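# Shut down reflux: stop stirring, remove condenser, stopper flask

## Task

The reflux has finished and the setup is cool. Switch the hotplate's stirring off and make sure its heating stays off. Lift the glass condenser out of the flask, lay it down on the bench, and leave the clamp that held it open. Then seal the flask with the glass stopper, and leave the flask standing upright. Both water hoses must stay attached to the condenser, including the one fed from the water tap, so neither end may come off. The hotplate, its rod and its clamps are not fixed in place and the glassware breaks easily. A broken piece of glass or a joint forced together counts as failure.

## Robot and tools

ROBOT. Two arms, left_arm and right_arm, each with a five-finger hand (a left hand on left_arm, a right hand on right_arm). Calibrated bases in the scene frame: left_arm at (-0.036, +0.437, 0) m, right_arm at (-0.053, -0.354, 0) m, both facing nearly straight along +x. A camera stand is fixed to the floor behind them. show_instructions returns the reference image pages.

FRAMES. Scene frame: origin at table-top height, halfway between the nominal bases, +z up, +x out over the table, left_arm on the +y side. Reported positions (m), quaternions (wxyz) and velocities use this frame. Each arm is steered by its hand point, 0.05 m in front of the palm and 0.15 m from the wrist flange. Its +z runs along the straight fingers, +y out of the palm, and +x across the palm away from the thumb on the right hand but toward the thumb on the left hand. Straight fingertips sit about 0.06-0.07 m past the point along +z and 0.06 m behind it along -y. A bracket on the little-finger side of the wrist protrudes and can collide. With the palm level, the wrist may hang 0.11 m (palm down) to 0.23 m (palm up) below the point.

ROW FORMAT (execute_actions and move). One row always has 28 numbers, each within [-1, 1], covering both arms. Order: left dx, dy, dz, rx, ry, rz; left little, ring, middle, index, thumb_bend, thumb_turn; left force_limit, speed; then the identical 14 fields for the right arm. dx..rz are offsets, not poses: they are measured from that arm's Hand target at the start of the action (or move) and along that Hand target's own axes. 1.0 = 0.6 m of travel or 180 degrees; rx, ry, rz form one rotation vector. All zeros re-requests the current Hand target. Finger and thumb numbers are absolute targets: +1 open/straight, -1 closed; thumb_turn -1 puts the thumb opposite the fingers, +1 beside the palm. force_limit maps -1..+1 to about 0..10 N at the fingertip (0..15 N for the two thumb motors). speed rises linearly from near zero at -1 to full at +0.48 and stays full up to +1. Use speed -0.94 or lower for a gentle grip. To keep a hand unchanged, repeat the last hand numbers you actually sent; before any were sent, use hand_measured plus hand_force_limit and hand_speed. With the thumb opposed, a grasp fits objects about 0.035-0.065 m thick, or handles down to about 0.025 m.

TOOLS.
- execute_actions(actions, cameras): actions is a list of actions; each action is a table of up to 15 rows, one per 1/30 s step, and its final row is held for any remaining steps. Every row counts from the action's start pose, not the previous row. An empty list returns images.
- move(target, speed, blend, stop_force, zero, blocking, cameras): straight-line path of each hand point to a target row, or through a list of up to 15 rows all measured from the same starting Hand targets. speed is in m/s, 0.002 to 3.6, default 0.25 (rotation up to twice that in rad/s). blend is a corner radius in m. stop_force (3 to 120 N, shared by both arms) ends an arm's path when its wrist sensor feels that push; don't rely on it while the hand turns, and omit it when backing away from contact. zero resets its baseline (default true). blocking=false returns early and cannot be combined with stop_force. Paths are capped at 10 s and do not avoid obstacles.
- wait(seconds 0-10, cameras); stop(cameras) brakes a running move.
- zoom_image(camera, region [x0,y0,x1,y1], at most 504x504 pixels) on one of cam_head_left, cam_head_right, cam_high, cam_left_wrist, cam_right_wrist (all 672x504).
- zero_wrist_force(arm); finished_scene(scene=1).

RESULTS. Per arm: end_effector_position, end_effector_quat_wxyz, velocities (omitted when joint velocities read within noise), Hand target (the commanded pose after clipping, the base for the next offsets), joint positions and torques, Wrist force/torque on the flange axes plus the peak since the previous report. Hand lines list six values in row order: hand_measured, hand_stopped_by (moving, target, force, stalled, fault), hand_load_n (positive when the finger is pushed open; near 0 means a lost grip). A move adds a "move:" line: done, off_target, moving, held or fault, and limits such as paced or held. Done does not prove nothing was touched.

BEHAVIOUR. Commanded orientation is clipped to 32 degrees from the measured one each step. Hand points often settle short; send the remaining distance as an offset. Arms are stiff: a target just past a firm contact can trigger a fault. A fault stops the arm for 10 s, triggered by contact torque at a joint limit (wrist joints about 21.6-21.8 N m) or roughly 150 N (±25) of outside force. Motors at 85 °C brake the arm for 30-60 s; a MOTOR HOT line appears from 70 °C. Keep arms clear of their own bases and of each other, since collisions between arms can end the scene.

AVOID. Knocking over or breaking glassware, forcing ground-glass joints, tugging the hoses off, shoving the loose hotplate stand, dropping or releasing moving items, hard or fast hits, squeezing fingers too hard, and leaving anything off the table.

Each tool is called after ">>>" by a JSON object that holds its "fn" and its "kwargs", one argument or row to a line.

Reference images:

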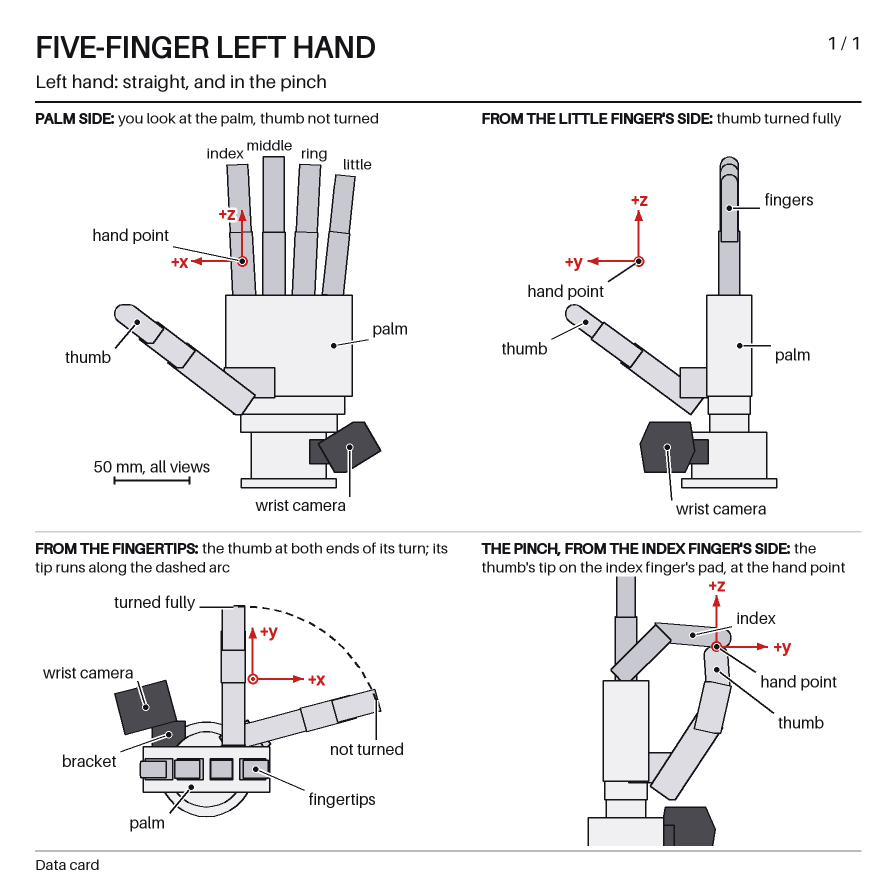

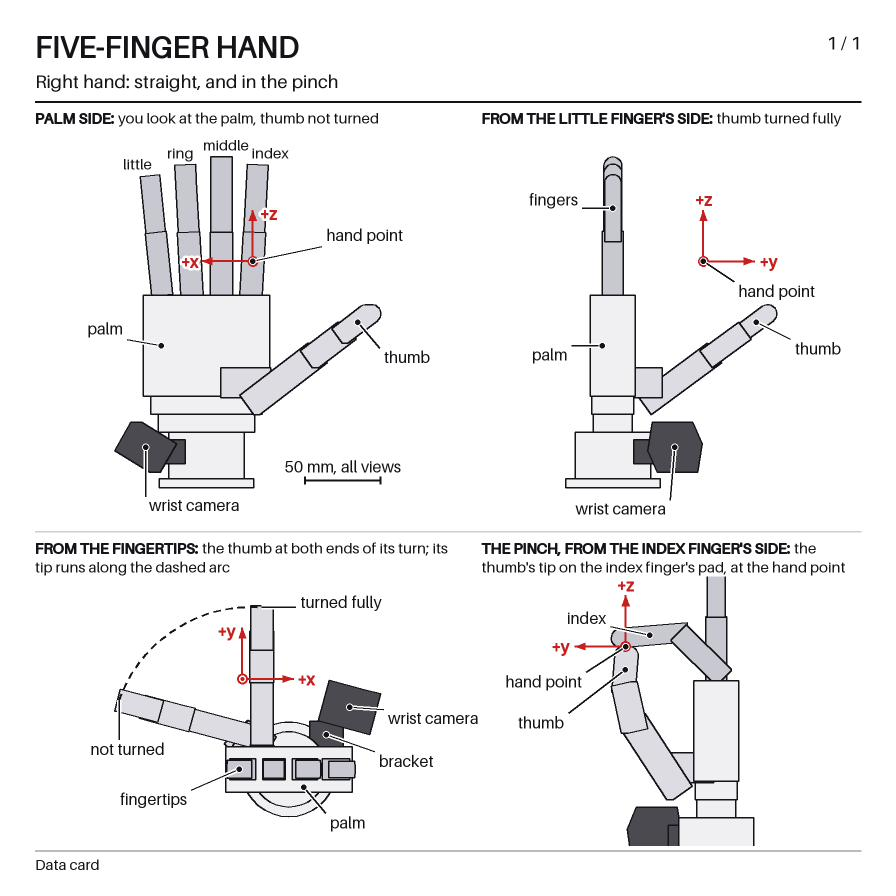

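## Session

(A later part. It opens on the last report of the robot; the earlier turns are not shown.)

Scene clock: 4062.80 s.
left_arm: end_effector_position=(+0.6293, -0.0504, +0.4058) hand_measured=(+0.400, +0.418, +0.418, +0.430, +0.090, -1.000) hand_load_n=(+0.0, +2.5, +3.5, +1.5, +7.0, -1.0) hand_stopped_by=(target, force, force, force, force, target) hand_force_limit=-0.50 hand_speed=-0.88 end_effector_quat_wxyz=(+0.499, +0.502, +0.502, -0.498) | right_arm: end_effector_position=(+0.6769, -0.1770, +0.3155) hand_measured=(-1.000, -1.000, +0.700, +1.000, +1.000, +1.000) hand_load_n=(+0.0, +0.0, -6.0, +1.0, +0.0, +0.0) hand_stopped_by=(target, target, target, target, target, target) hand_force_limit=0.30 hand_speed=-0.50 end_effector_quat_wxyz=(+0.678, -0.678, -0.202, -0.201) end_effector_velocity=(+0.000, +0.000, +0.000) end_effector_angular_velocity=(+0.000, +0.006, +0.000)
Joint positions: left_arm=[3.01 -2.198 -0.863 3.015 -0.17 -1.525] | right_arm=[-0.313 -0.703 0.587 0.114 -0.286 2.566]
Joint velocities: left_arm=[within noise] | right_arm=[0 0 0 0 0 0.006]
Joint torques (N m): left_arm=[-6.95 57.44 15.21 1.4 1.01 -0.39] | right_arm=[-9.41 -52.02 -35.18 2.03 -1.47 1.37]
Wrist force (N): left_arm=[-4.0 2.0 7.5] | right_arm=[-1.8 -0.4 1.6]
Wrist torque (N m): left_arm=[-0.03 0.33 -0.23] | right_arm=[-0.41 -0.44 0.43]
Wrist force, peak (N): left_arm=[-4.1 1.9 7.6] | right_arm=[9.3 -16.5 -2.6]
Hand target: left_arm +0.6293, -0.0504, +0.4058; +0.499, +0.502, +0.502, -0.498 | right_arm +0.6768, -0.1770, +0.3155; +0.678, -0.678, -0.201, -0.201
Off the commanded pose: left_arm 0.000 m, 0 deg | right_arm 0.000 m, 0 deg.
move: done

>>> {"fn": "wait", "kwargs": {
  "seconds": 0.1,
  "cameras": ["cam_head_left","cam_high","cam_head_right"]
}}

>>> {"fn": "zoom_image", "kwargs": {
  "camera": "cam_high",
  "region": [230, 110, 290, 170]
}}

>>> {"fn": "zoom_image", "kwargs": {
  "camera": "cam_head_left",
  "region": [350, 180, 400, 230]
}}

>>> {"fn": "zoom_image", "kwargs": {
  "camera": "cam_head_right",
  "region": [330, 180, 380, 230]
}}

Scene clock: 4068.27 s.
left_arm: end_effector_position=(+0.6293, -0.0504, +0.4058) hand_measured=(+0.400, +0.418, +0.418, +0.430, +0.090, -1.000) hand_load_n=(+0.0, +2.5, +3.5, +1.5, +7.0, -1.0) hand_stopped_by=(target, force, force, force, force, target) hand_force_limit=-0.50 hand_speed=-0.88 end_effector_quat_wxyz=(+0.499, +0.502, +0.502, -0.498) | right_arm: end_effector_position=(+0.6768, -0.1770, +0.3155) hand_measured=(-1.000, -1.000, +0.700, +1.000, +1.000, +1.000) hand_load_n=(+0.0, +0.0, -6.0, +0.5, +0.0, +0.0) hand_stopped_by=(target, target, target, target, target, target) hand_force_limit=0.30 hand_speed=-0.50 end_effector_quat_wxyz=(+0.678, -0.678, -0.201, -0.201)
Joint positions: left_arm=[3.01 -2.198 -0.863 3.015 -0.17 -1.525] | right_arm=[-0.313 -0.703 0.587 0.114 -0.286 2.566]
Joint torques (N m): left_arm=[-6.84 55.9 16.06 1.33 1.11 -0.48] | right_arm=[-8.57 -41.77 -29.98 1.7 2.16 1.29]
Wrist force (N): left_arm=[-4.2 1.9 7.6] | right_arm=[-1.3 -0.6 1.3]
Wrist torque (N m): left_arm=[-0.05 0.36 -0.23] | right_arm=[-0.36 -0.47 0.46]
Wrist force, peak (N): left_arm=[-3.9 2.0 7.7] | right_arm=[-2.1 -0.8 1.8]
Hand target: left_arm +0.6293, -0.0504, +0.4058; +0.499, +0.502, +0.502, -0.498 | right_arm +0.6768, -0.1770, +0.3155; +0.678, -0.678, -0.201, -0.201
Off the commanded pose: left_arm 0.000 m, 0 deg | right_arm 0.000 m, 0 deg.
wait: 0.10 s; at rest from the start
Images, in order (width x height): cam_head_left 672x504, cam_head_right 672x504, cam_high 672x504.

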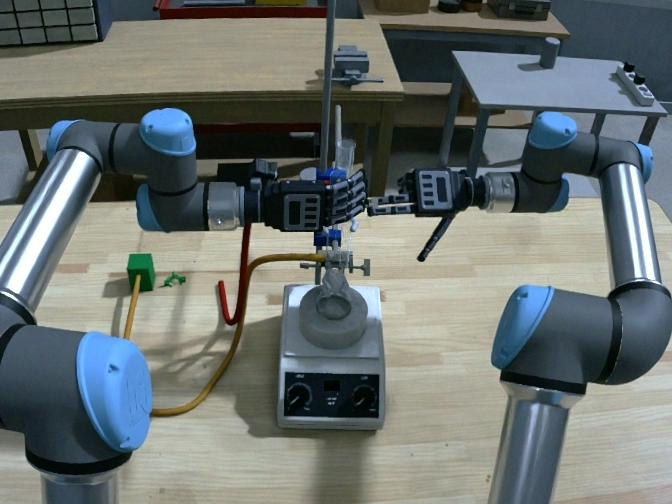

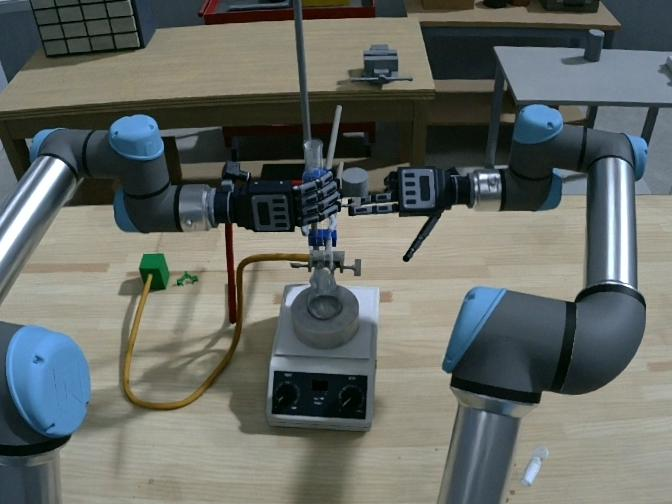

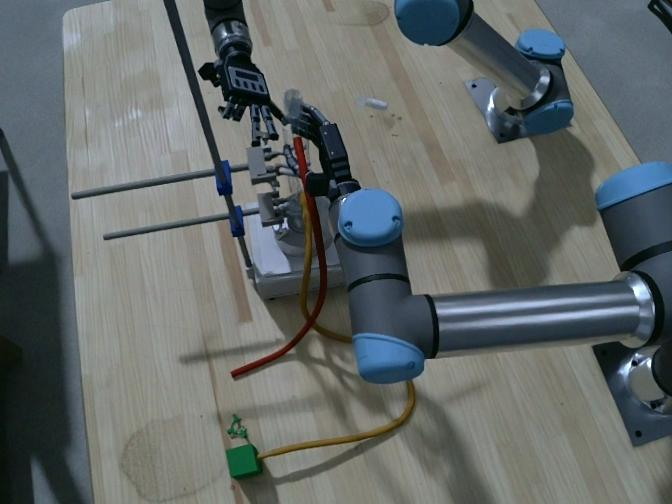

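Scaled by 8.400 from the camera's 672x504 image, which has a finer 960x720 frame.

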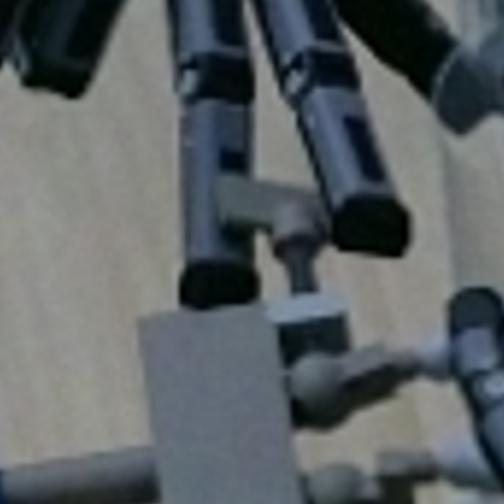

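Scaled by 10.080 from the camera's 672x504 image, which has a finer 960x720 frame.

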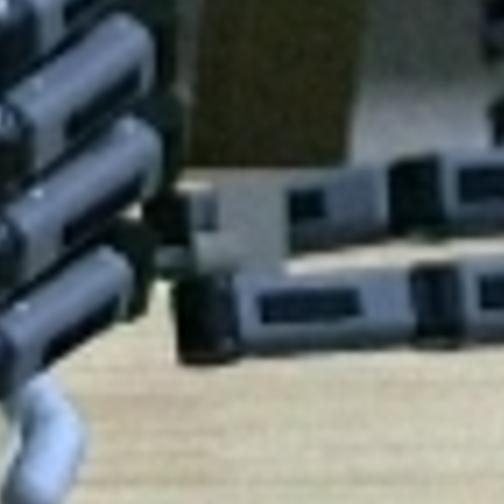

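Scaled by 10.080 from the camera's 672x504 image, which has a finer 960x720 frame.

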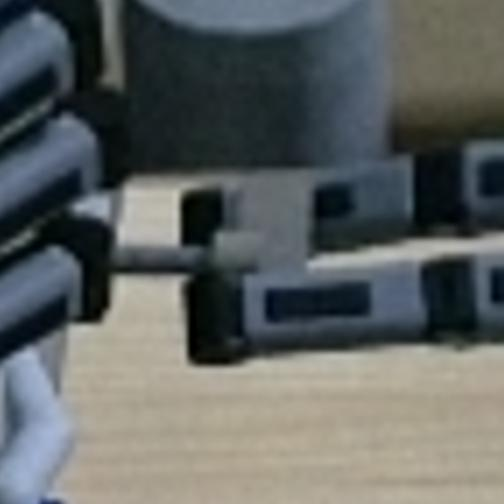

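>>> {"fn": "move", "kwargs": {
  "target": [0,0,0,0,0,0, 0.4,0.4,0.4,0.4,-0.2,-1,-0.5,-0.88, 0.0161,0.0009,0,0,0,-0.0556, -1,-1,0.7,1,1,1,0.3,-0.5],
  "speed": 0.03,
  "cameras": ["cam_head_left","cam_high","cam_head_right"]
}}

>>> {"fn": "zoom_image", "kwargs": {
  "camera": "cam_high",
  "region": [230, 110, 290, 170]
}}

>>> {"fn": "zoom_image", "kwargs": {
  "camera": "cam_head_right",
  "region": [330, 180, 380, 230]
}}

Scene clock: 4078.27 s.
left_arm: end_effector_position=(+0.6293, -0.0504, +0.4058) hand_measured=(+0.400, +0.418, +0.418, +0.430, +0.090, -1.000) hand_load_n=(+0.0, +2.5, +3.0, +1.5, +7.0, -1.0) hand_stopped_by=(target, force, force, force, force, target) hand_force_limit=-0.50 hand_speed=-0.88 end_effector_quat_wxyz=(+0.499, +0.502, +0.502, -0.498) | right_arm: end_effector_position=(+0.6853, -0.1770, +0.3203) hand_measured=(-1.000, -1.000, +0.698, +1.000, +1.000, +1.000) hand_load_n=(+0.0, +0.0, -6.0, +0.5, +0.0, +0.0) hand_stopped_by=(target, target, target, target, target, target) hand_force_limit=0.30 hand_speed=-0.50 end_effector_quat_wxyz=(+0.657, -0.658, -0.260, -0.260) end_effector_velocity=(-0.001, +0.000, +0.000) end_effector_angular_velocity=(+0.000, +0.007, +0.001)
Joint positions: left_arm=[3.01 -2.198 -0.863 3.015 -0.17 -1.525] | right_arm=[-0.314 -0.715 0.603 0.11 -0.287 2.391]
Joint velocities: left_arm=[within noise] | right_arm=[0 0.001 0 0.001 -0.001 0.006]
Joint torques (N m): left_arm=[-8.27 54.74 16.96 1.43 0.92 -0.35] | right_arm=[-8.33 -54.17 -20.9 1.96 -1.5 1.23]
Wrist force (N): left_arm=[-4.1 2.0 6.1] | right_arm=[-3.5 0.0 -0.7]
Wrist torque (N m): left_arm=[0.01 0.29 -0.25] | right_arm=[-0.28 -0.47 0.34]
Wrist force, peak (N): left_arm=[-4.0 1.8 7.7] | right_arm=[-3.9 1.7 0.0]
Hand target: left_arm +0.6293, -0.0504, +0.4058; +0.499, +0.502, +0.502, -0.498 | right_arm +0.6852, -0.1770, +0.3203; +0.657, -0.658, -0.260, -0.260
Off the commanded pose: left_arm 0.000 m, 0 deg | right_arm 0.000 m, 0 deg.
move: done
Images, in order (width x height): cam_head_left 672x504, cam_head_right 672x504, cam_high 672x504.

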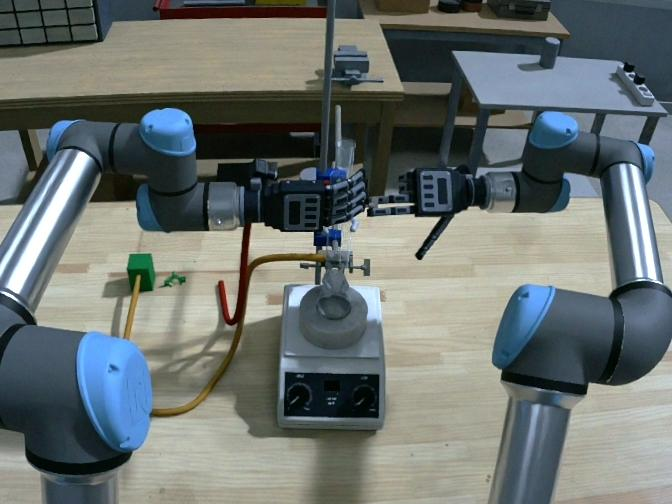

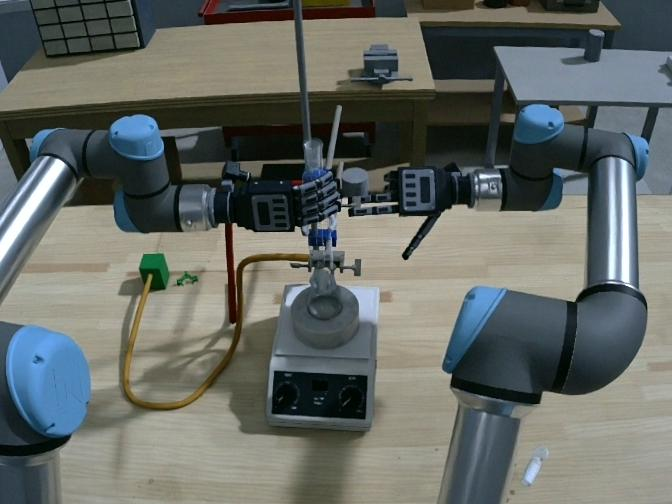

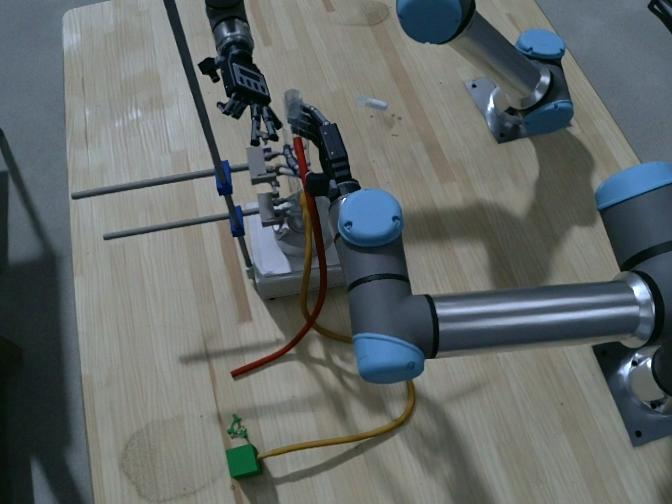

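Scaled by 8.400 from the camera's 672x504 image, which has a finer 960x720 frame.

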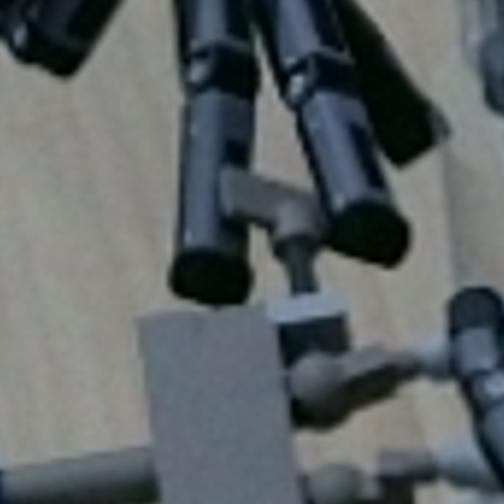

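Scaled by 10.080 from the camera's 672x504 image, which has a finer 960x720 frame.

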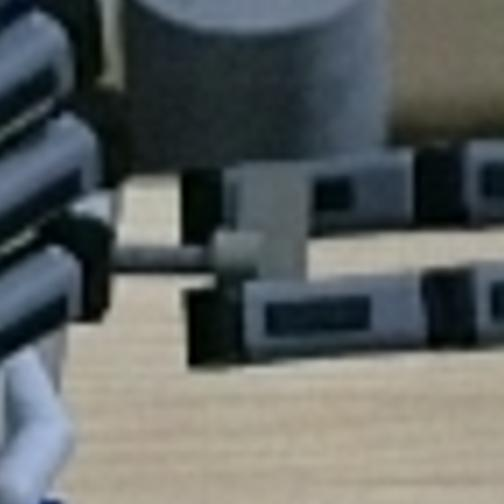

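>>> {"fn": "move", "kwargs": {
  "target": [
    [0,0,0,0,0,0, 0.4,0.4,0.4,0.4,-0.2,-1,-0.5,-0.88, 0.0242,0.0003,0,0,0,-0.0833, -1,-1,0.7,1,1,1,0.3,-0.5],
    [0,0,0,0,0,0, 0.4,0.4,0.4,0.4,-0.2,-1,-0.5,-0.88, 0.0476,-0.0056,0,0,0,-0.1667, -1,-1,0.7,1,1,1,0.3,-0.5],
    [0,0,0,0,0,0, 0.4,0.4,0.4,0.4,-0.2,-1,-0.5,-0.88, 0.0687,-0.0174,0,0,0,-0.25, -1,-1,0.7,1,1,1,0.3,-0.5],
    [0,0,0,0,0,0, 0.4,0.4,0.4,0.4,-0.2,-1,-0.5,-0.88, 0.0861,-0.0343,0,0,0,-0.3333, -1,-1,0.7,1,1,1,0.3,-0.5]
  ],
  "speed": 0.15,
  "blend": 0.005,
  "cameras": ["cam_head_left","cam_high","cam_head_right","cam_right_wrist"]
}}

>>> {"fn": "zoom_image", "kwargs": {
  "camera": "cam_high",
  "region": [230, 110, 290, 170]
}}

>>> {"fn": "zoom_image", "kwargs": {
  "camera": "cam_head_right",
  "region": [310, 170, 380, 240]
}}

Scene clock: 4101.43 s.
left_arm: end_effector_position=(+0.6293, -0.0504, +0.4058) hand_measured=(+0.400, +0.418, +0.418, +0.430, +0.090, -1.000) hand_load_n=(+0.0, +1.0, +2.5, +1.5, +7.0, +0.0) hand_stopped_by=(target, force, force, force, force, target) hand_force_limit=-0.50 hand_speed=-0.88 end_effector_quat_wxyz=(+0.499, +0.502, +0.502, -0.498) | right_arm: end_effector_position=(+0.7088, -0.1770, +0.3706) hand_measured=(-1.000, -1.000, +0.698, +1.000, +1.000, +1.000) hand_load_n=(+0.0, +0.0, -8.0, +4.0, +0.0, +0.0) hand_stopped_by=(target, target, target, target, target, target) hand_force_limit=0.30 hand_speed=-0.50 end_effector_quat_wxyz=(-0.440, +0.440, +0.554, +0.554)
Joint positions: left_arm=[3.01 -2.198 -0.863 3.015 -0.17 -1.525] | right_arm=[-0.324 -0.803 0.755 0.046 -0.296 1.344]
Joint torques (N m): left_arm=[-6.65 52.11 16.73 1.57 0.98 0.11] | right_arm=[-6.9 -50.56 -44.27 0.93 1.68 -1.6]
Wrist force (N): left_arm=[-4.2 2.8 4.2] | right_arm=[-19.6 -15.0 -3.0]
Wrist torque (N m): left_arm=[0.12 0.23 -0.38] | right_arm=[0.84 -1.48 -0.82]
Wrist force, peak (N): left_arm=[-4.3 1.8 6.4] | right_arm=[-20.0 -16.4 -3.2]
Hand target: left_arm +0.6293, -0.0504, +0.4058; +0.499, +0.502, +0.502, -0.498 | right_arm +0.7089, -0.1770, +0.3706; -0.440, +0.440, +0.554, +0.554
Off the commanded pose: left_arm 0.000 m, 0 deg | right_arm 0.000 m, 0 deg.
move: done
Images, in order (width x height): cam_head_left 672x504, cam_head_right 672x504, cam_high 672x504, cam_right_wrist 672x504.

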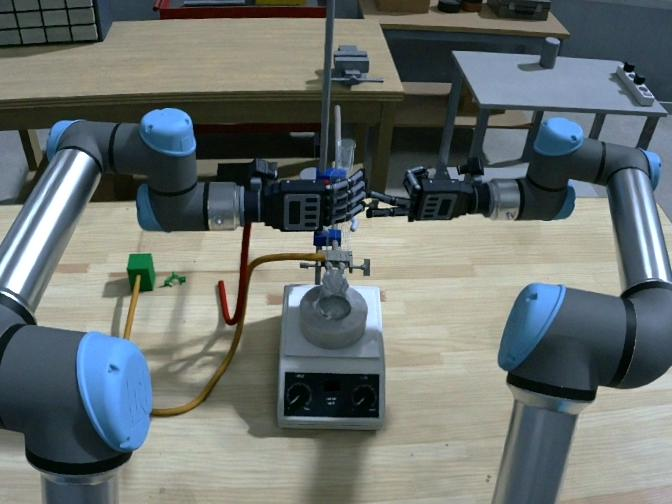

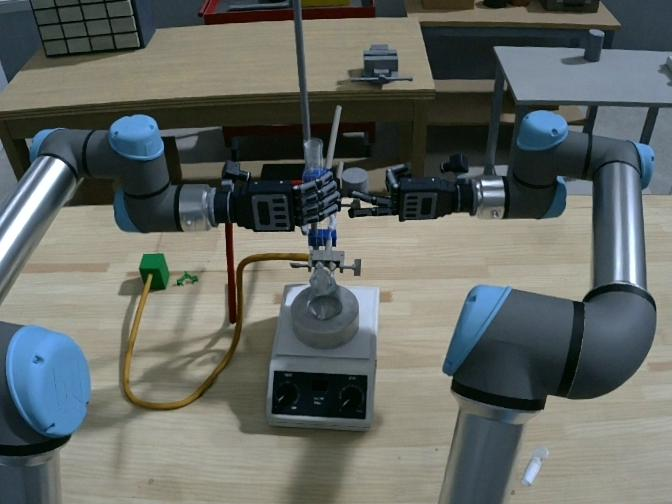

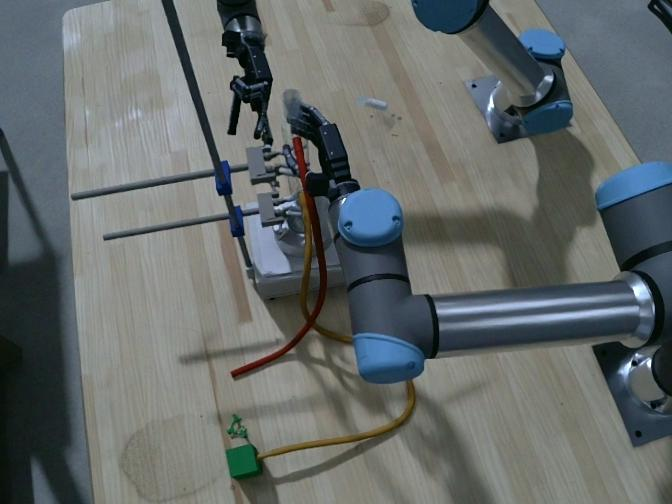

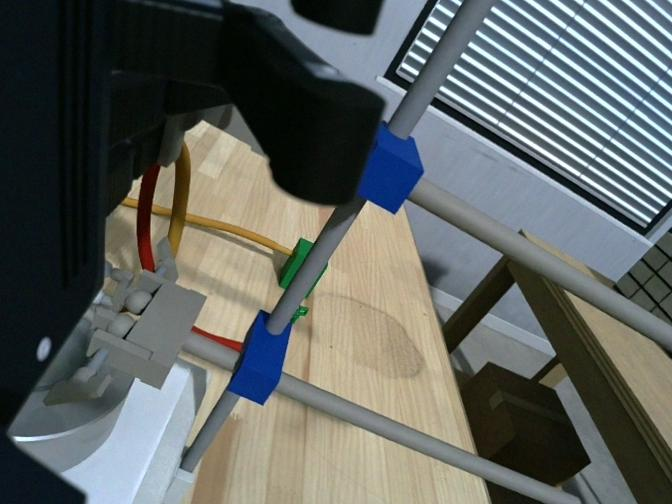

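Scaled by 8.400 from the camera's 672x504 image, which has a finer 960x720 frame.

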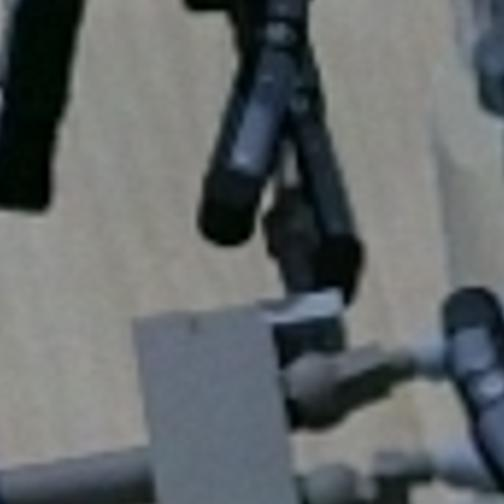

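Scaled by 7.200 from the camera's 672x504 image, which has a finer 960x720 frame.

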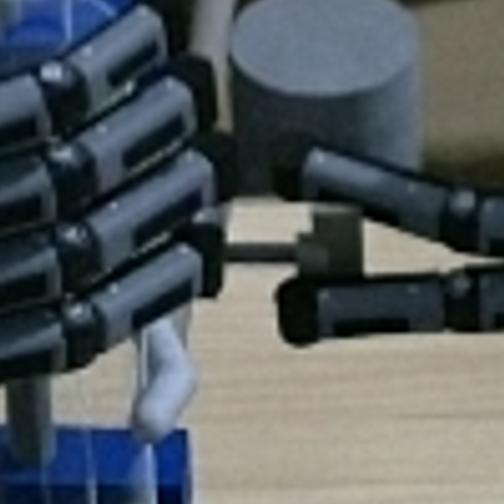

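>>> {"fn": "move", "kwargs": {
  "target": [0,0,0,0,0,0, 0.4,0.4,0.4,0.4,-0.2,-1,-0.5,-0.88, -0.0066,-0.0049,0,0,0,0, -1,-1,0.7,1,1,1,0.3,-0.5],
  "speed": 0.03
}}

Scene clock: 4112.90 s.
left_arm: end_effector_position=(+0.6293, -0.0504, +0.4058) hand_measured=(+0.400, +0.418, +0.418, +0.430, +0.090, -1.000) hand_load_n=(+0.0, +2.5, +3.0, +1.5, +7.0, -1.0) hand_stopped_by=(target, force, force, force, force, target) hand_force_limit=-0.50 hand_speed=-0.88 end_effector_quat_wxyz=(+0.499, +0.502, +0.502, -0.498) | right_arm: end_effector_position=(+0.7069, -0.1770, +0.3661) hand_measured=(-1.000, -1.000, +0.700, +1.000, +1.000, +1.000) hand_load_n=(+0.0, +0.0, -1.0, +0.0, +0.0, +0.0) hand_stopped_by=(target, target, target, target, target, target) hand_force_limit=0.30 hand_speed=-0.50 end_effector_quat_wxyz=(-0.440, +0.440, +0.554, +0.554)
Joint positions: left_arm=[3.01 -2.198 -0.863 3.015 -0.17 -1.525] | right_arm=[-0.325 -0.81 0.78 0.028 -0.297 1.344]
Joint torques (N m): left_arm=[-7.57 50.83 16.23 1.47 0.93 -0.21] | right_arm=[-7.01 -44.94 -30.73 2.13 -1.89 1.45]
Wrist force (N): left_arm=[-1.1 0.8 5.3] | right_arm=[3.0 0.6 -0.9]
Wrist torque (N m): left_arm=[0.05 0.33 -0.10] | right_arm=[-0.06 -0.08 0.28]
Wrist force, peak (N): left_arm=[-4.3 3.2 4.5] | right_arm=[-19.5 -16.0 -2.8]
Hand target: left_arm +0.6293, -0.0504, +0.4058; +0.499, +0.502, +0.502, -0.498 | right_arm +0.7069, -0.1770, +0.3661; -0.440, +0.440, +0.554, +0.554
Off the commanded pose: left_arm 0.000 m, 0 deg | right_arm 0.000 m, 0 deg.
move: done

>>> {"fn": "move", "kwargs": {
  "target": [
    [0,0,0,0,0,0, 0.4,0.4,0.4,0.4,-0.2,-1,-0.5,-0.88, 0.0293,-0.0009,0,0,0,-0.1111, -1,-1,0.7,1,1,1,0.3,-0.5],
    [0,0,0,0,0,0, 0.4,0.4,0.4,0.4,-0.2,-1,-0.5,-0.88, 0.0565,-0.0117,0,0,0,-0.2222, -1,-1,0.7,1,1,1,0.3,-0.5],
    [0,0,0,0,0,0, 0.4,0.4,0.4,0.4,-0.2,-1,-0.5,-0.88, 0.0784,-0.0312,0,0,0,-0.3333, -1,-1,0.7,1,1,1,0.3,-0.5]
  ],
  "speed": 0.15,
  "blend": 0.005,
  "cameras": ["cam_head_left","cam_high","cam_head_right","cam_right_wrist"]
}}

>>> {"fn": "zoom_image", "kwargs": {
  "camera": "cam_high",
  "region": [230, 110, 330, 210]
}}

>>> {"fn": "zoom_image", "kwargs": {
  "camera": "cam_head_right",
  "region": [310, 170, 380, 240]
}}

Scene clock: 4135.03 s.
left_arm: end_effector_position=(+0.6293, -0.0504, +0.4058) hand_measured=(+0.400, +0.418, +0.418, +0.430, +0.090, -1.000) hand_load_n=(+0.0, +2.5, +3.5, +1.5, +7.0, -1.0) hand_stopped_by=(target, force, force, force, force, target) hand_force_limit=-0.50 hand_speed=-0.88 end_effector_quat_wxyz=(+0.499, +0.502, +0.502, -0.498) | right_arm: end_effector_position=(+0.6780, -0.1770, +0.4076) hand_measured=(-1.000, -1.000, +0.698, +1.000, +1.000, +1.000) hand_load_n=(+0.0, +0.0, -8.0, +0.0, +0.0, +0.0) hand_stopped_by=(target, target, target, target, target, target) hand_force_limit=0.30 hand_speed=-0.50 end_effector_quat_wxyz=(-0.104, +0.104, +0.700, +0.699)
Joint positions: left_arm=[3.01 -2.198 -0.863 3.015 -0.17 -1.525] | right_arm=[-0.329 -0.842 0.895 -0.055 -0.302 0.297]
Joint torques (N m): left_arm=[-7.75 47.21 16.29 1.49 0.97 -0.16] | right_arm=[7.29 -38.24 -30.22 -1.27 2.46 -0.99]
Wrist force (N): left_arm=[-2.1 0.9 7.3] | right_arm=[3.5 8.8 0.1]
Wrist torque (N m): left_arm=[0.02 0.34 -0.10] | right_arm=[-0.38 -0.06 0.30]
Wrist force, peak (N): left_arm=[-2.2 1.1 7.4] | right_arm=[1.4 11.2 1.5]
Hand target: left_arm +0.6293, -0.0504, +0.4058; +0.499, +0.502, +0.502, -0.498 | right_arm +0.6780, -0.1770, +0.4077; -0.104, +0.104, +0.700, +0.699
Off the commanded pose: left_arm 0.000 m, 0 deg | right_arm 0.000 m, 0 deg.
move: done
Images, in order (width x height): cam_head_left 672x504, cam_head_right 672x504, cam_high 672x504, cam_right_wrist 672x504.

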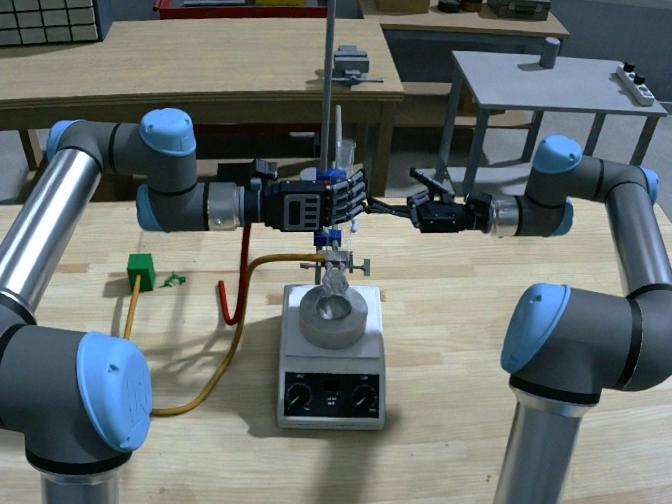

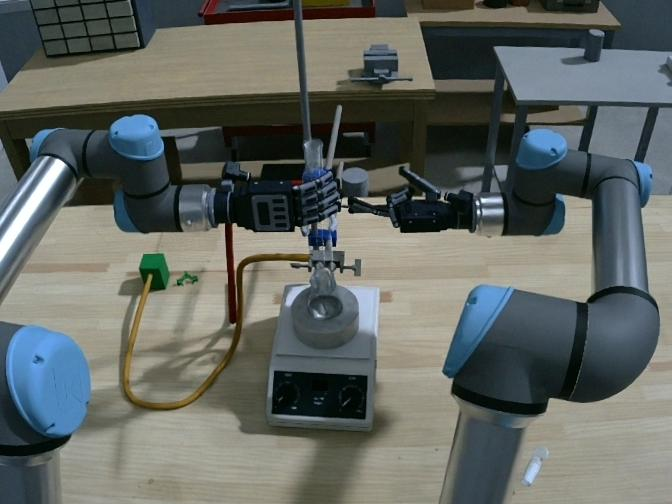

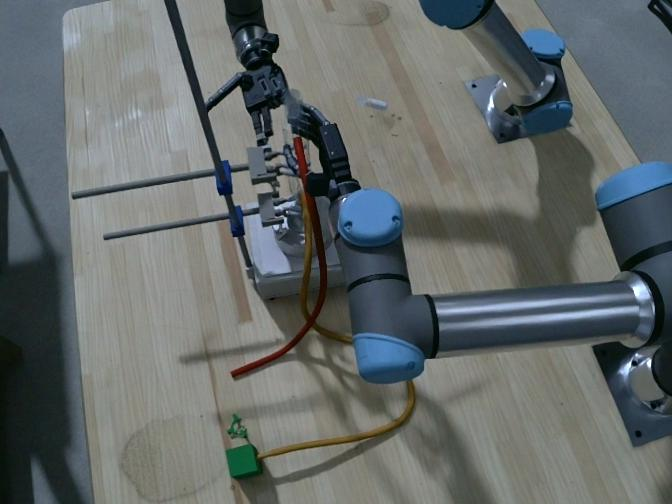

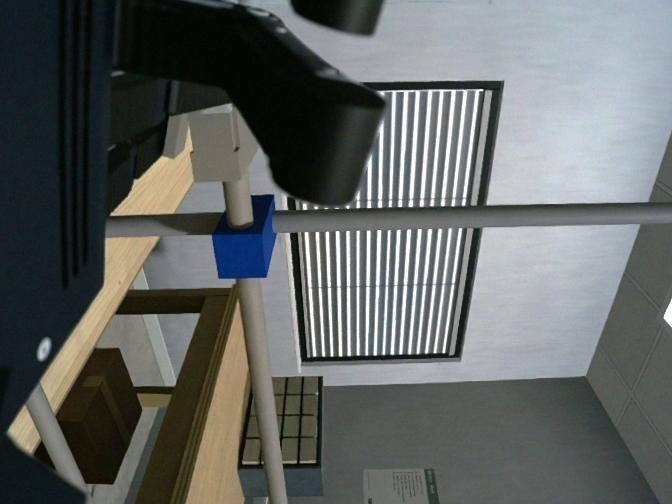

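Scaled by 5.040 from the camera's 672x504 image, which has a finer 960x720 frame.

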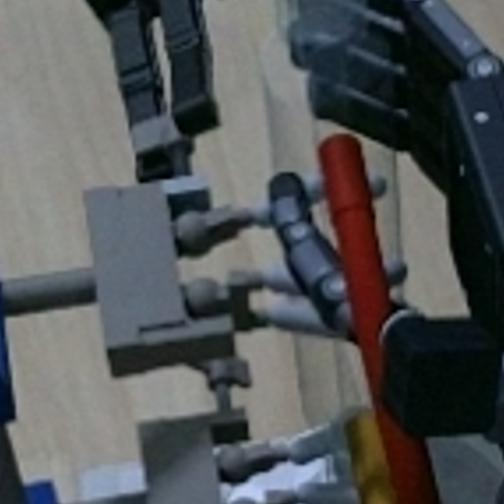

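Scaled by 7.200 from the camera's 672x504 image, which has a finer 960x720 frame.

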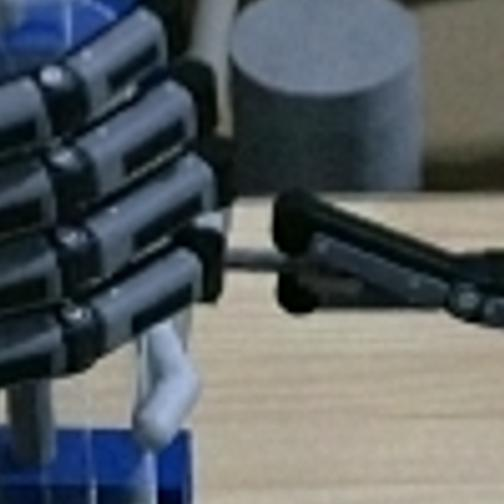

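>>> {"fn": "move", "kwargs": {
  "target": [
    [0,0,0,0,0,0, 0.4,0.4,0.4,0.4,-0.2,-1,-0.5,-0.88, 0.0303,0.0023,0,0,0,-0.1111, -1,-1,0.7,1,1,1,0.3,-0.5],
    [0,0,0,0,0,0, 0.4,0.4,0.4,0.4,-0.2,-1,-0.5,-0.88, 0.0575,-0.0085,0,0,0,-0.2222, -1,-1,0.7,1,1,1,0.3,-0.5],
    [0,0,0,0,0,0, 0.4,0.4,0.4,0.4,-0.2,-1,-0.5,-0.88, 0.0794,-0.028,0,0,0,-0.3333, -1,-1,0.7,1,1,1,0.3,-0.5],
    [0,0,0,0,0,0, 0.4,0.4,0.4,0.4,-0.2,-1,-0.5,-0.88, 0.0933,-0.0538,0,0,0,-0.4444, -1,-1,0.7,1,1,1,0.3,-0.5]
  ],
  "speed": 0.2,
  "blend": 0.005
}}

Scene clock: 4153.40 s.
left_arm: end_effector_position=(+0.6293, -0.0504, +0.4058) hand_measured=(+0.400, +0.418, +0.418, +0.430, +0.090, -1.000) hand_load_n=(+0.0, +2.0, +2.5, +1.0, +7.5, -1.0) hand_stopped_by=(target, force, force, force, force, target) hand_force_limit=-0.50 hand_speed=-0.88 end_effector_quat_wxyz=(+0.499, +0.502, +0.502, -0.498) | right_arm: end_effector_position=(+0.6152, -0.1770, +0.3930) hand_measured=(-1.000, -1.000, +0.698, +1.000, +1.000, +1.000) hand_load_n=(+0.0, +0.0, -9.5, +0.5, +0.0, +0.0) hand_stopped_by=(target, target, target, target, target, target) hand_force_limit=0.30 hand_speed=-0.50 end_effector_quat_wxyz=(+0.370, -0.370, +0.603, +0.603)
Joint positions: left_arm=[3.01 -2.198 -0.863 3.015 -0.17 -1.525] | right_arm=[-0.319 -0.764 0.81 -0.049 -0.292 -1.099]
Joint torques (N m): left_arm=[-8.2 45.5 17.82 1.4 0.79 -0.01] | right_arm=[13.16 -51.34 -9.05 -1.82 0.84 -1.45]
Wrist force (N): left_arm=[-1.8 2.3 2.7] | right_arm=[-8.7 3.9 -8.7]
Wrist torque (N m): left_arm=[0.12 0.26 -0.14] | right_arm=[0.06 -0.17 -0.34]
Wrist force, peak (N): left_arm=[-3.5 1.9 7.1] | right_arm=[-15.3 12.8 -6.2]
Hand target: left_arm +0.6293, -0.0504, +0.4058; +0.499, +0.502, +0.502, -0.498 | right_arm +0.6151, -0.1770, +0.3931; +0.370, -0.370, +0.603, +0.602
Off the commanded pose: left_arm 0.000 m, 0 deg | right_arm 0.000 m, 0 deg.
move: done

>>> {"fn": "wait", "kwargs": {
  "seconds": 0.1,
  "cameras": ["cam_head_left","cam_high","cam_head_right"]
}}

>>> {"fn": "zoom_image", "kwargs": {
  "camera": "cam_high",
  "region": [230, 110, 310, 190]
}}

>>> {"fn": "zoom_image", "kwargs": {
  "camera": "cam_head_right",
  "region": [300, 170, 380, 250]
}}

>>> {"fn": "zoom_image", "kwargs": {
  "camera": "cam_head_left",
  "region": [320, 170, 400, 250]
}}

Scene clock: 4161.33 s.
left_arm: end_effector_position=(+0.6293, -0.0504, +0.4058) hand_measured=(+0.400, +0.418, +0.418, +0.430, +0.090, -1.000) hand_load_n=(+0.0, +2.0, +2.5, +1.0, +7.5, -1.0) hand_stopped_by=(target, force, force, force, force, target) hand_force_limit=-0.50 hand_speed=-0.88 end_effector_quat_wxyz=(+0.499, +0.502, +0.502, -0.498) | right_arm: end_effector_position=(+0.6151, -0.1770, +0.3931) hand_measured=(-1.000, -1.000, +0.698, +1.000, +1.000, +1.000) hand_load_n=(+0.0, +0.0, -9.0, +0.5, +0.0, +0.0) hand_stopped_by=(target, target, target, target, target, target) hand_force_limit=0.30 hand_speed=-0.50 end_effector_quat_wxyz=(+0.370, -0.370, +0.603, +0.602)
Joint positions: left_arm=[3.01 -2.198 -0.863 3.015 -0.17 -1.525] | right_arm=[-0.319 -0.764 0.81 -0.049 -0.292 -1.099]
Joint torques (N m): left_arm=[-7.21 44.9 17.74 1.6 0.64 0.31] | right_arm=[13.55 -51.89 -7.89 -0.74 -2.33 -1.34]
Wrist force (N): left_arm=[-2.0 2.2 2.6] | right_arm=[-8.5 3.1 -8.9]
Wrist torque (N m): left_arm=[0.13 0.27 -0.15] | right_arm=[0.12 -0.08 -0.33]
Wrist force, peak (N): left_arm=[-2.2 2.3 2.7] | right_arm=[-8.8 3.9 -8.9]
Hand target: left_arm +0.6293, -0.0504, +0.4058; +0.499, +0.502, +0.502, -0.498 | right_arm +0.6151, -0.1770, +0.3931; +0.370, -0.370, +0.603, +0.602
Off the commanded pose: left_arm 0.000 m, 0 deg | right_arm 0.000 m, 0 deg.
wait: 0.10 s; at rest from the start
Images, in order (width x height): cam_head_left 672x504, cam_head_right 672x504, cam_high 672x504.

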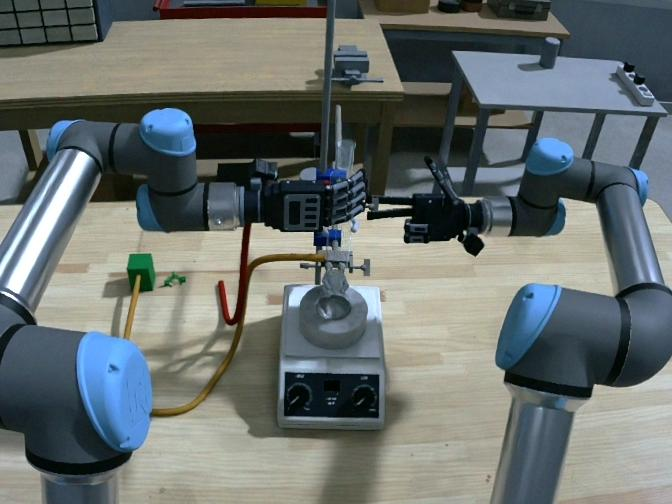

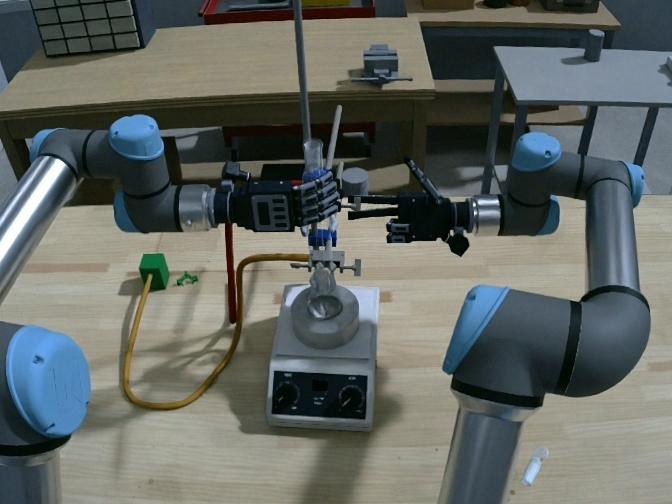

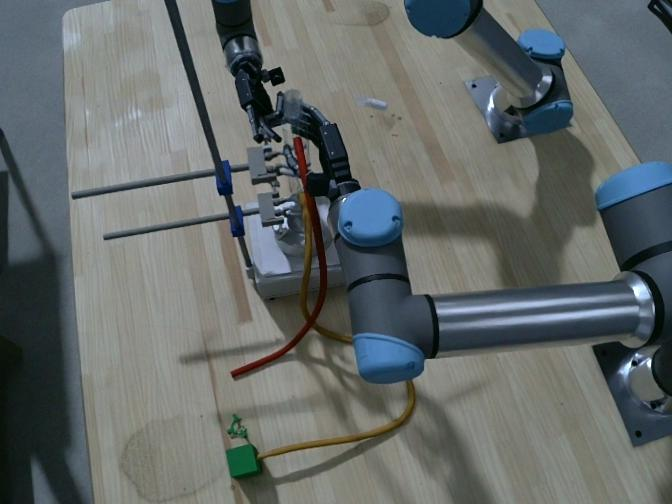

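Scaled by 6.300 from the camera's 672x504 image, which has a finer 960x720 frame.

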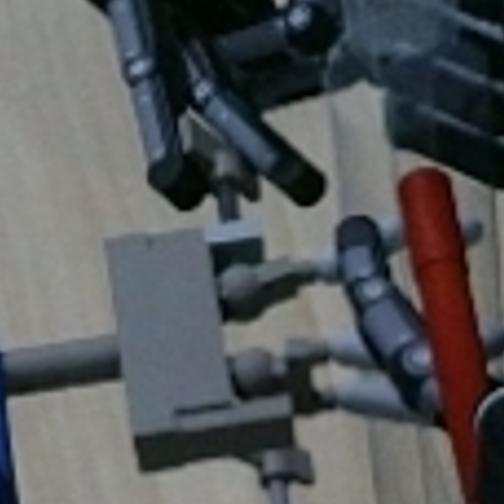

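Scaled by 6.300 from the camera's 672x504 image, which has a finer 960x720 frame.

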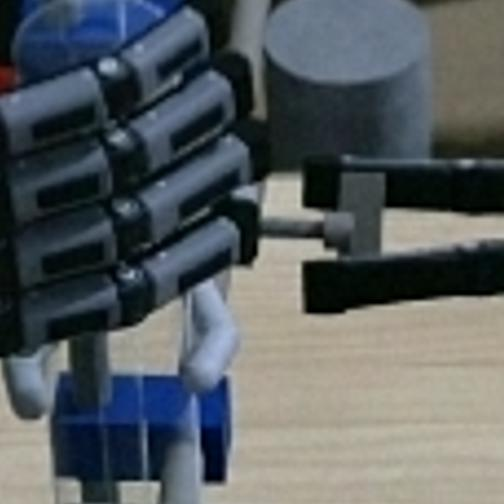

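Scaled by 6.300 from the camera's 672x504 image, which has a finer 960x720 frame.

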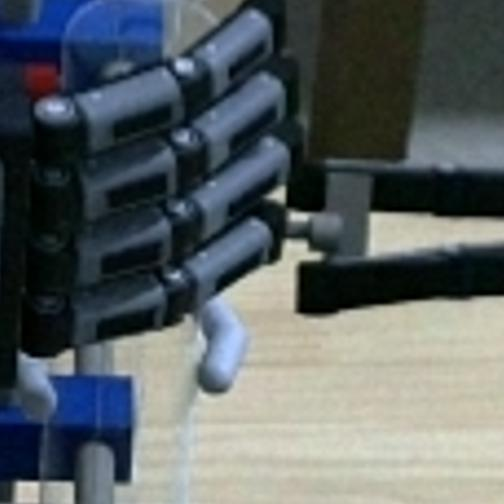

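>>> {"fn": "move", "kwargs": {
  "target": [
    [0,0,0,0,0,0, 0.4,0.4,0.4,0.4,-0.2,-1,-0.5,-0.88, 0.0256,0.001,0,0,0,-0.1111, -1,-1,0.7,1,1,1,0.3,-0.5],
    [0,0,0,0,0,0, 0.4,0.4,0.4,0.4,-0.2,-1,-0.5,-0.88, 0.0528,-0.0098,0,0,0,-0.2222, -1,-1,0.7,1,1,1,0.3,-0.5],
    [0,0,0,0,0,0, 0.4,0.4,0.4,0.4,-0.2,-1,-0.5,-0.88, 0.0747,-0.0293,0,0,0,-0.3333, -1,-1,0.7,1,1,1,0.3,-0.5],
    [0,0,0,0,0,0, 0.4,0.4,0.4,0.4,-0.2,-1,-0.5,-0.88, 0.0886,-0.0551,0,0,0,-0.4444, -1,-1,0.7,1,1,1,0.3,-0.5],
    [0,0,0,0,0,0, 0.4,0.4,0.4,0.4,-0.2,-1,-0.5,-0.88, 0.0928,-0.0841,0,0,0,-0.5556, -1,-1,0.7,1,1,1,0.3,-0.5]
  ],
  "speed": 0.25,
  "blend": 0.005,
  "cameras": ["cam_head_left","cam_high","cam_head_right"]
}}

>>> {"fn": "zoom_image", "kwargs": {
  "camera": "cam_high",
  "region": [230, 110, 310, 190]
}}

>>> {"fn": "zoom_image", "kwargs": {
  "camera": "cam_head_right",
  "region": [300, 170, 380, 250]
}}

>>> {"fn": "zoom_image", "kwargs": {
  "camera": "cam_head_left",
  "region": [320, 170, 400, 250]
}}

Scene clock: 4186.07 s.
left_arm: end_effector_position=(+0.6293, -0.0504, +0.4058) hand_measured=(+0.400, +0.418, +0.418, +0.428, +0.090, -1.000) hand_load_n=(+0.0, +1.5, +2.0, +1.0, +7.5, -1.0) hand_stopped_by=(target, force, force, force, force, target) hand_force_limit=-0.50 hand_speed=-0.88 end_effector_quat_wxyz=(+0.499, +0.502, +0.502, -0.498) | right_arm: end_effector_position=(+0.6349, -0.1770, +0.3206) hand_measured=(-1.000, -1.000, +0.698, +1.000, +1.000, +1.000) hand_load_n=(+0.5, +0.0, -21.5, +0.0, +0.0, -0.5) hand_stopped_by=(target, target, target, target, target, target) hand_force_limit=0.30 hand_speed=-0.50 end_effector_quat_wxyz=(+0.699, -0.700, +0.104, +0.104)
Joint positions: left_arm=[3.01 -2.198 -0.863 3.015 -0.17 -1.525] | right_arm=[-0.308 -0.656 0.535 0.119 -0.281 -2.844]
Joint torques (N m): left_arm=[-7.67 45.17 17.82 1.36 0.71 0.32] | right_arm=[-0.98 -64.74 -18.5 -0.45 0.32 -1.45]
Wrist force (N): left_arm=[-4.5 2.5 0.4] | right_arm=[-5.7 17.5 -14.0]
Wrist torque (N m): left_arm=[0.17 0.21 -0.29] | right_arm=[-0.47 0.20 0.44]
Wrist force, peak (N): left_arm=[-5.8 2.5 -0.1] | right_arm=[-6.2 19.1 -14.5]
Hand target: left_arm +0.6293, -0.0504, +0.4058; +0.499, +0.502, +0.502, -0.498 | right_arm +0.6349, -0.1770, +0.3206; +0.699, -0.700, +0.104, +0.104
Off the commanded pose: left_arm 0.000 m, 0 deg | right_arm 0.000 m, 0 deg.
move: done
Images, in order (width x height): cam_head_left 672x504, cam_head_right 672x504, cam_high 672x504.

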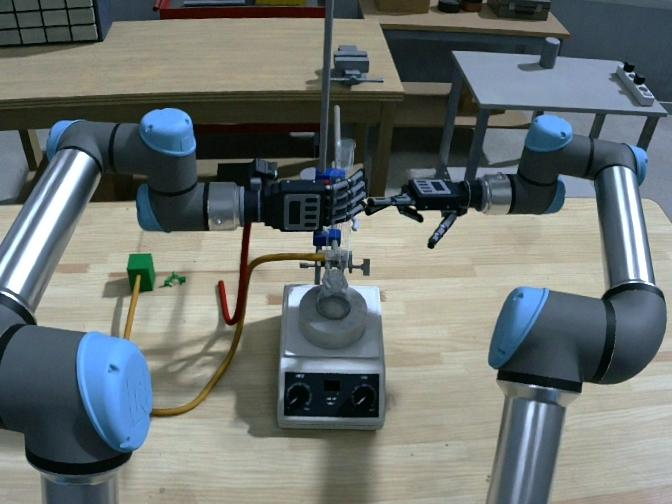

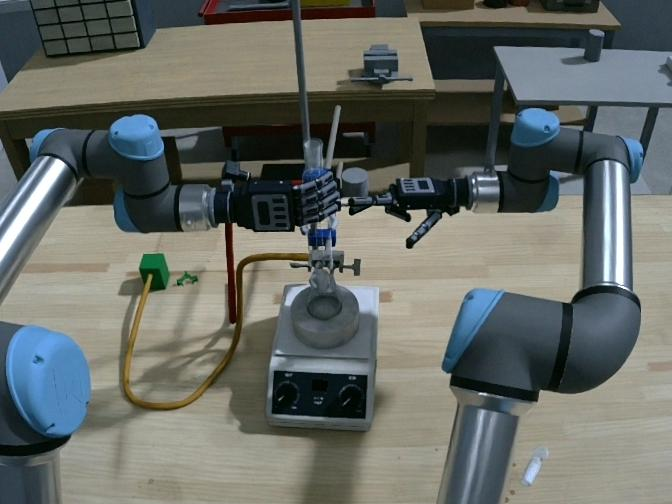

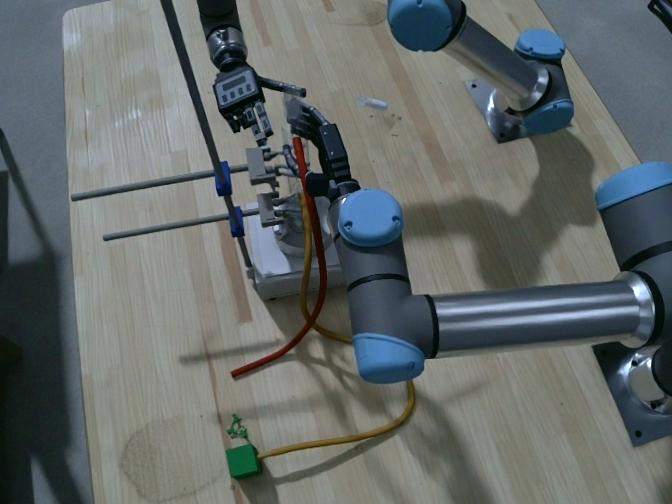

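Scaled by 6.300 from the camera's 672x504 image, which has a finer 960x720 frame.

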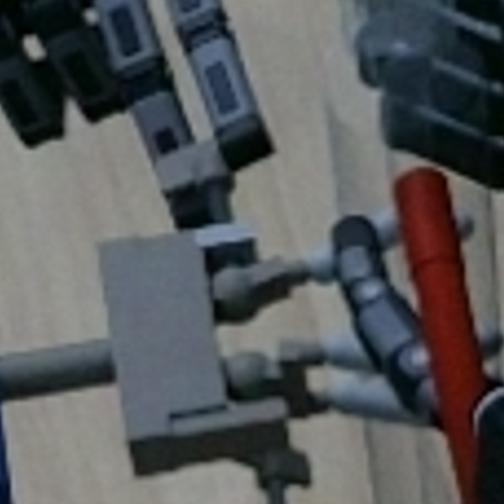

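Scaled by 6.300 from the camera's 672x504 image, which has a finer 960x720 frame.

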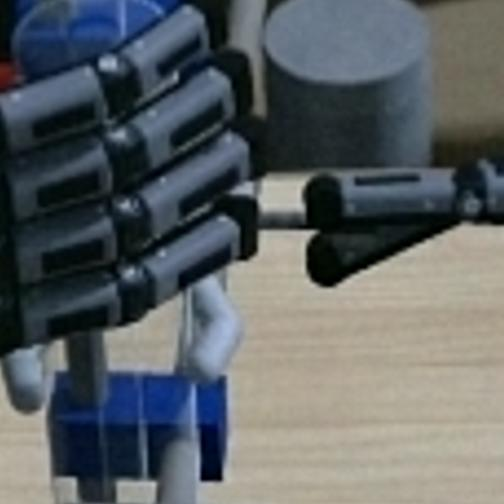

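Scaled by 6.300 from the camera's 672x504 image, which has a finer 960x720 frame.

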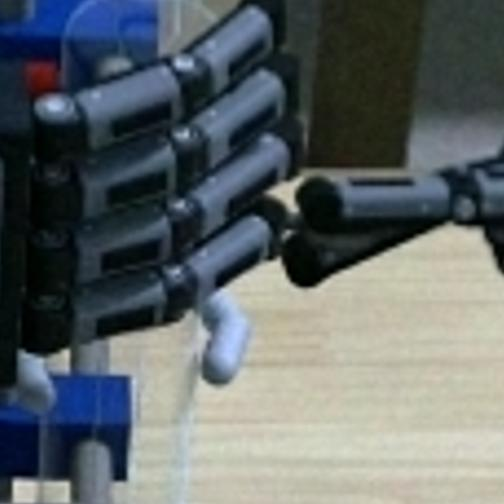

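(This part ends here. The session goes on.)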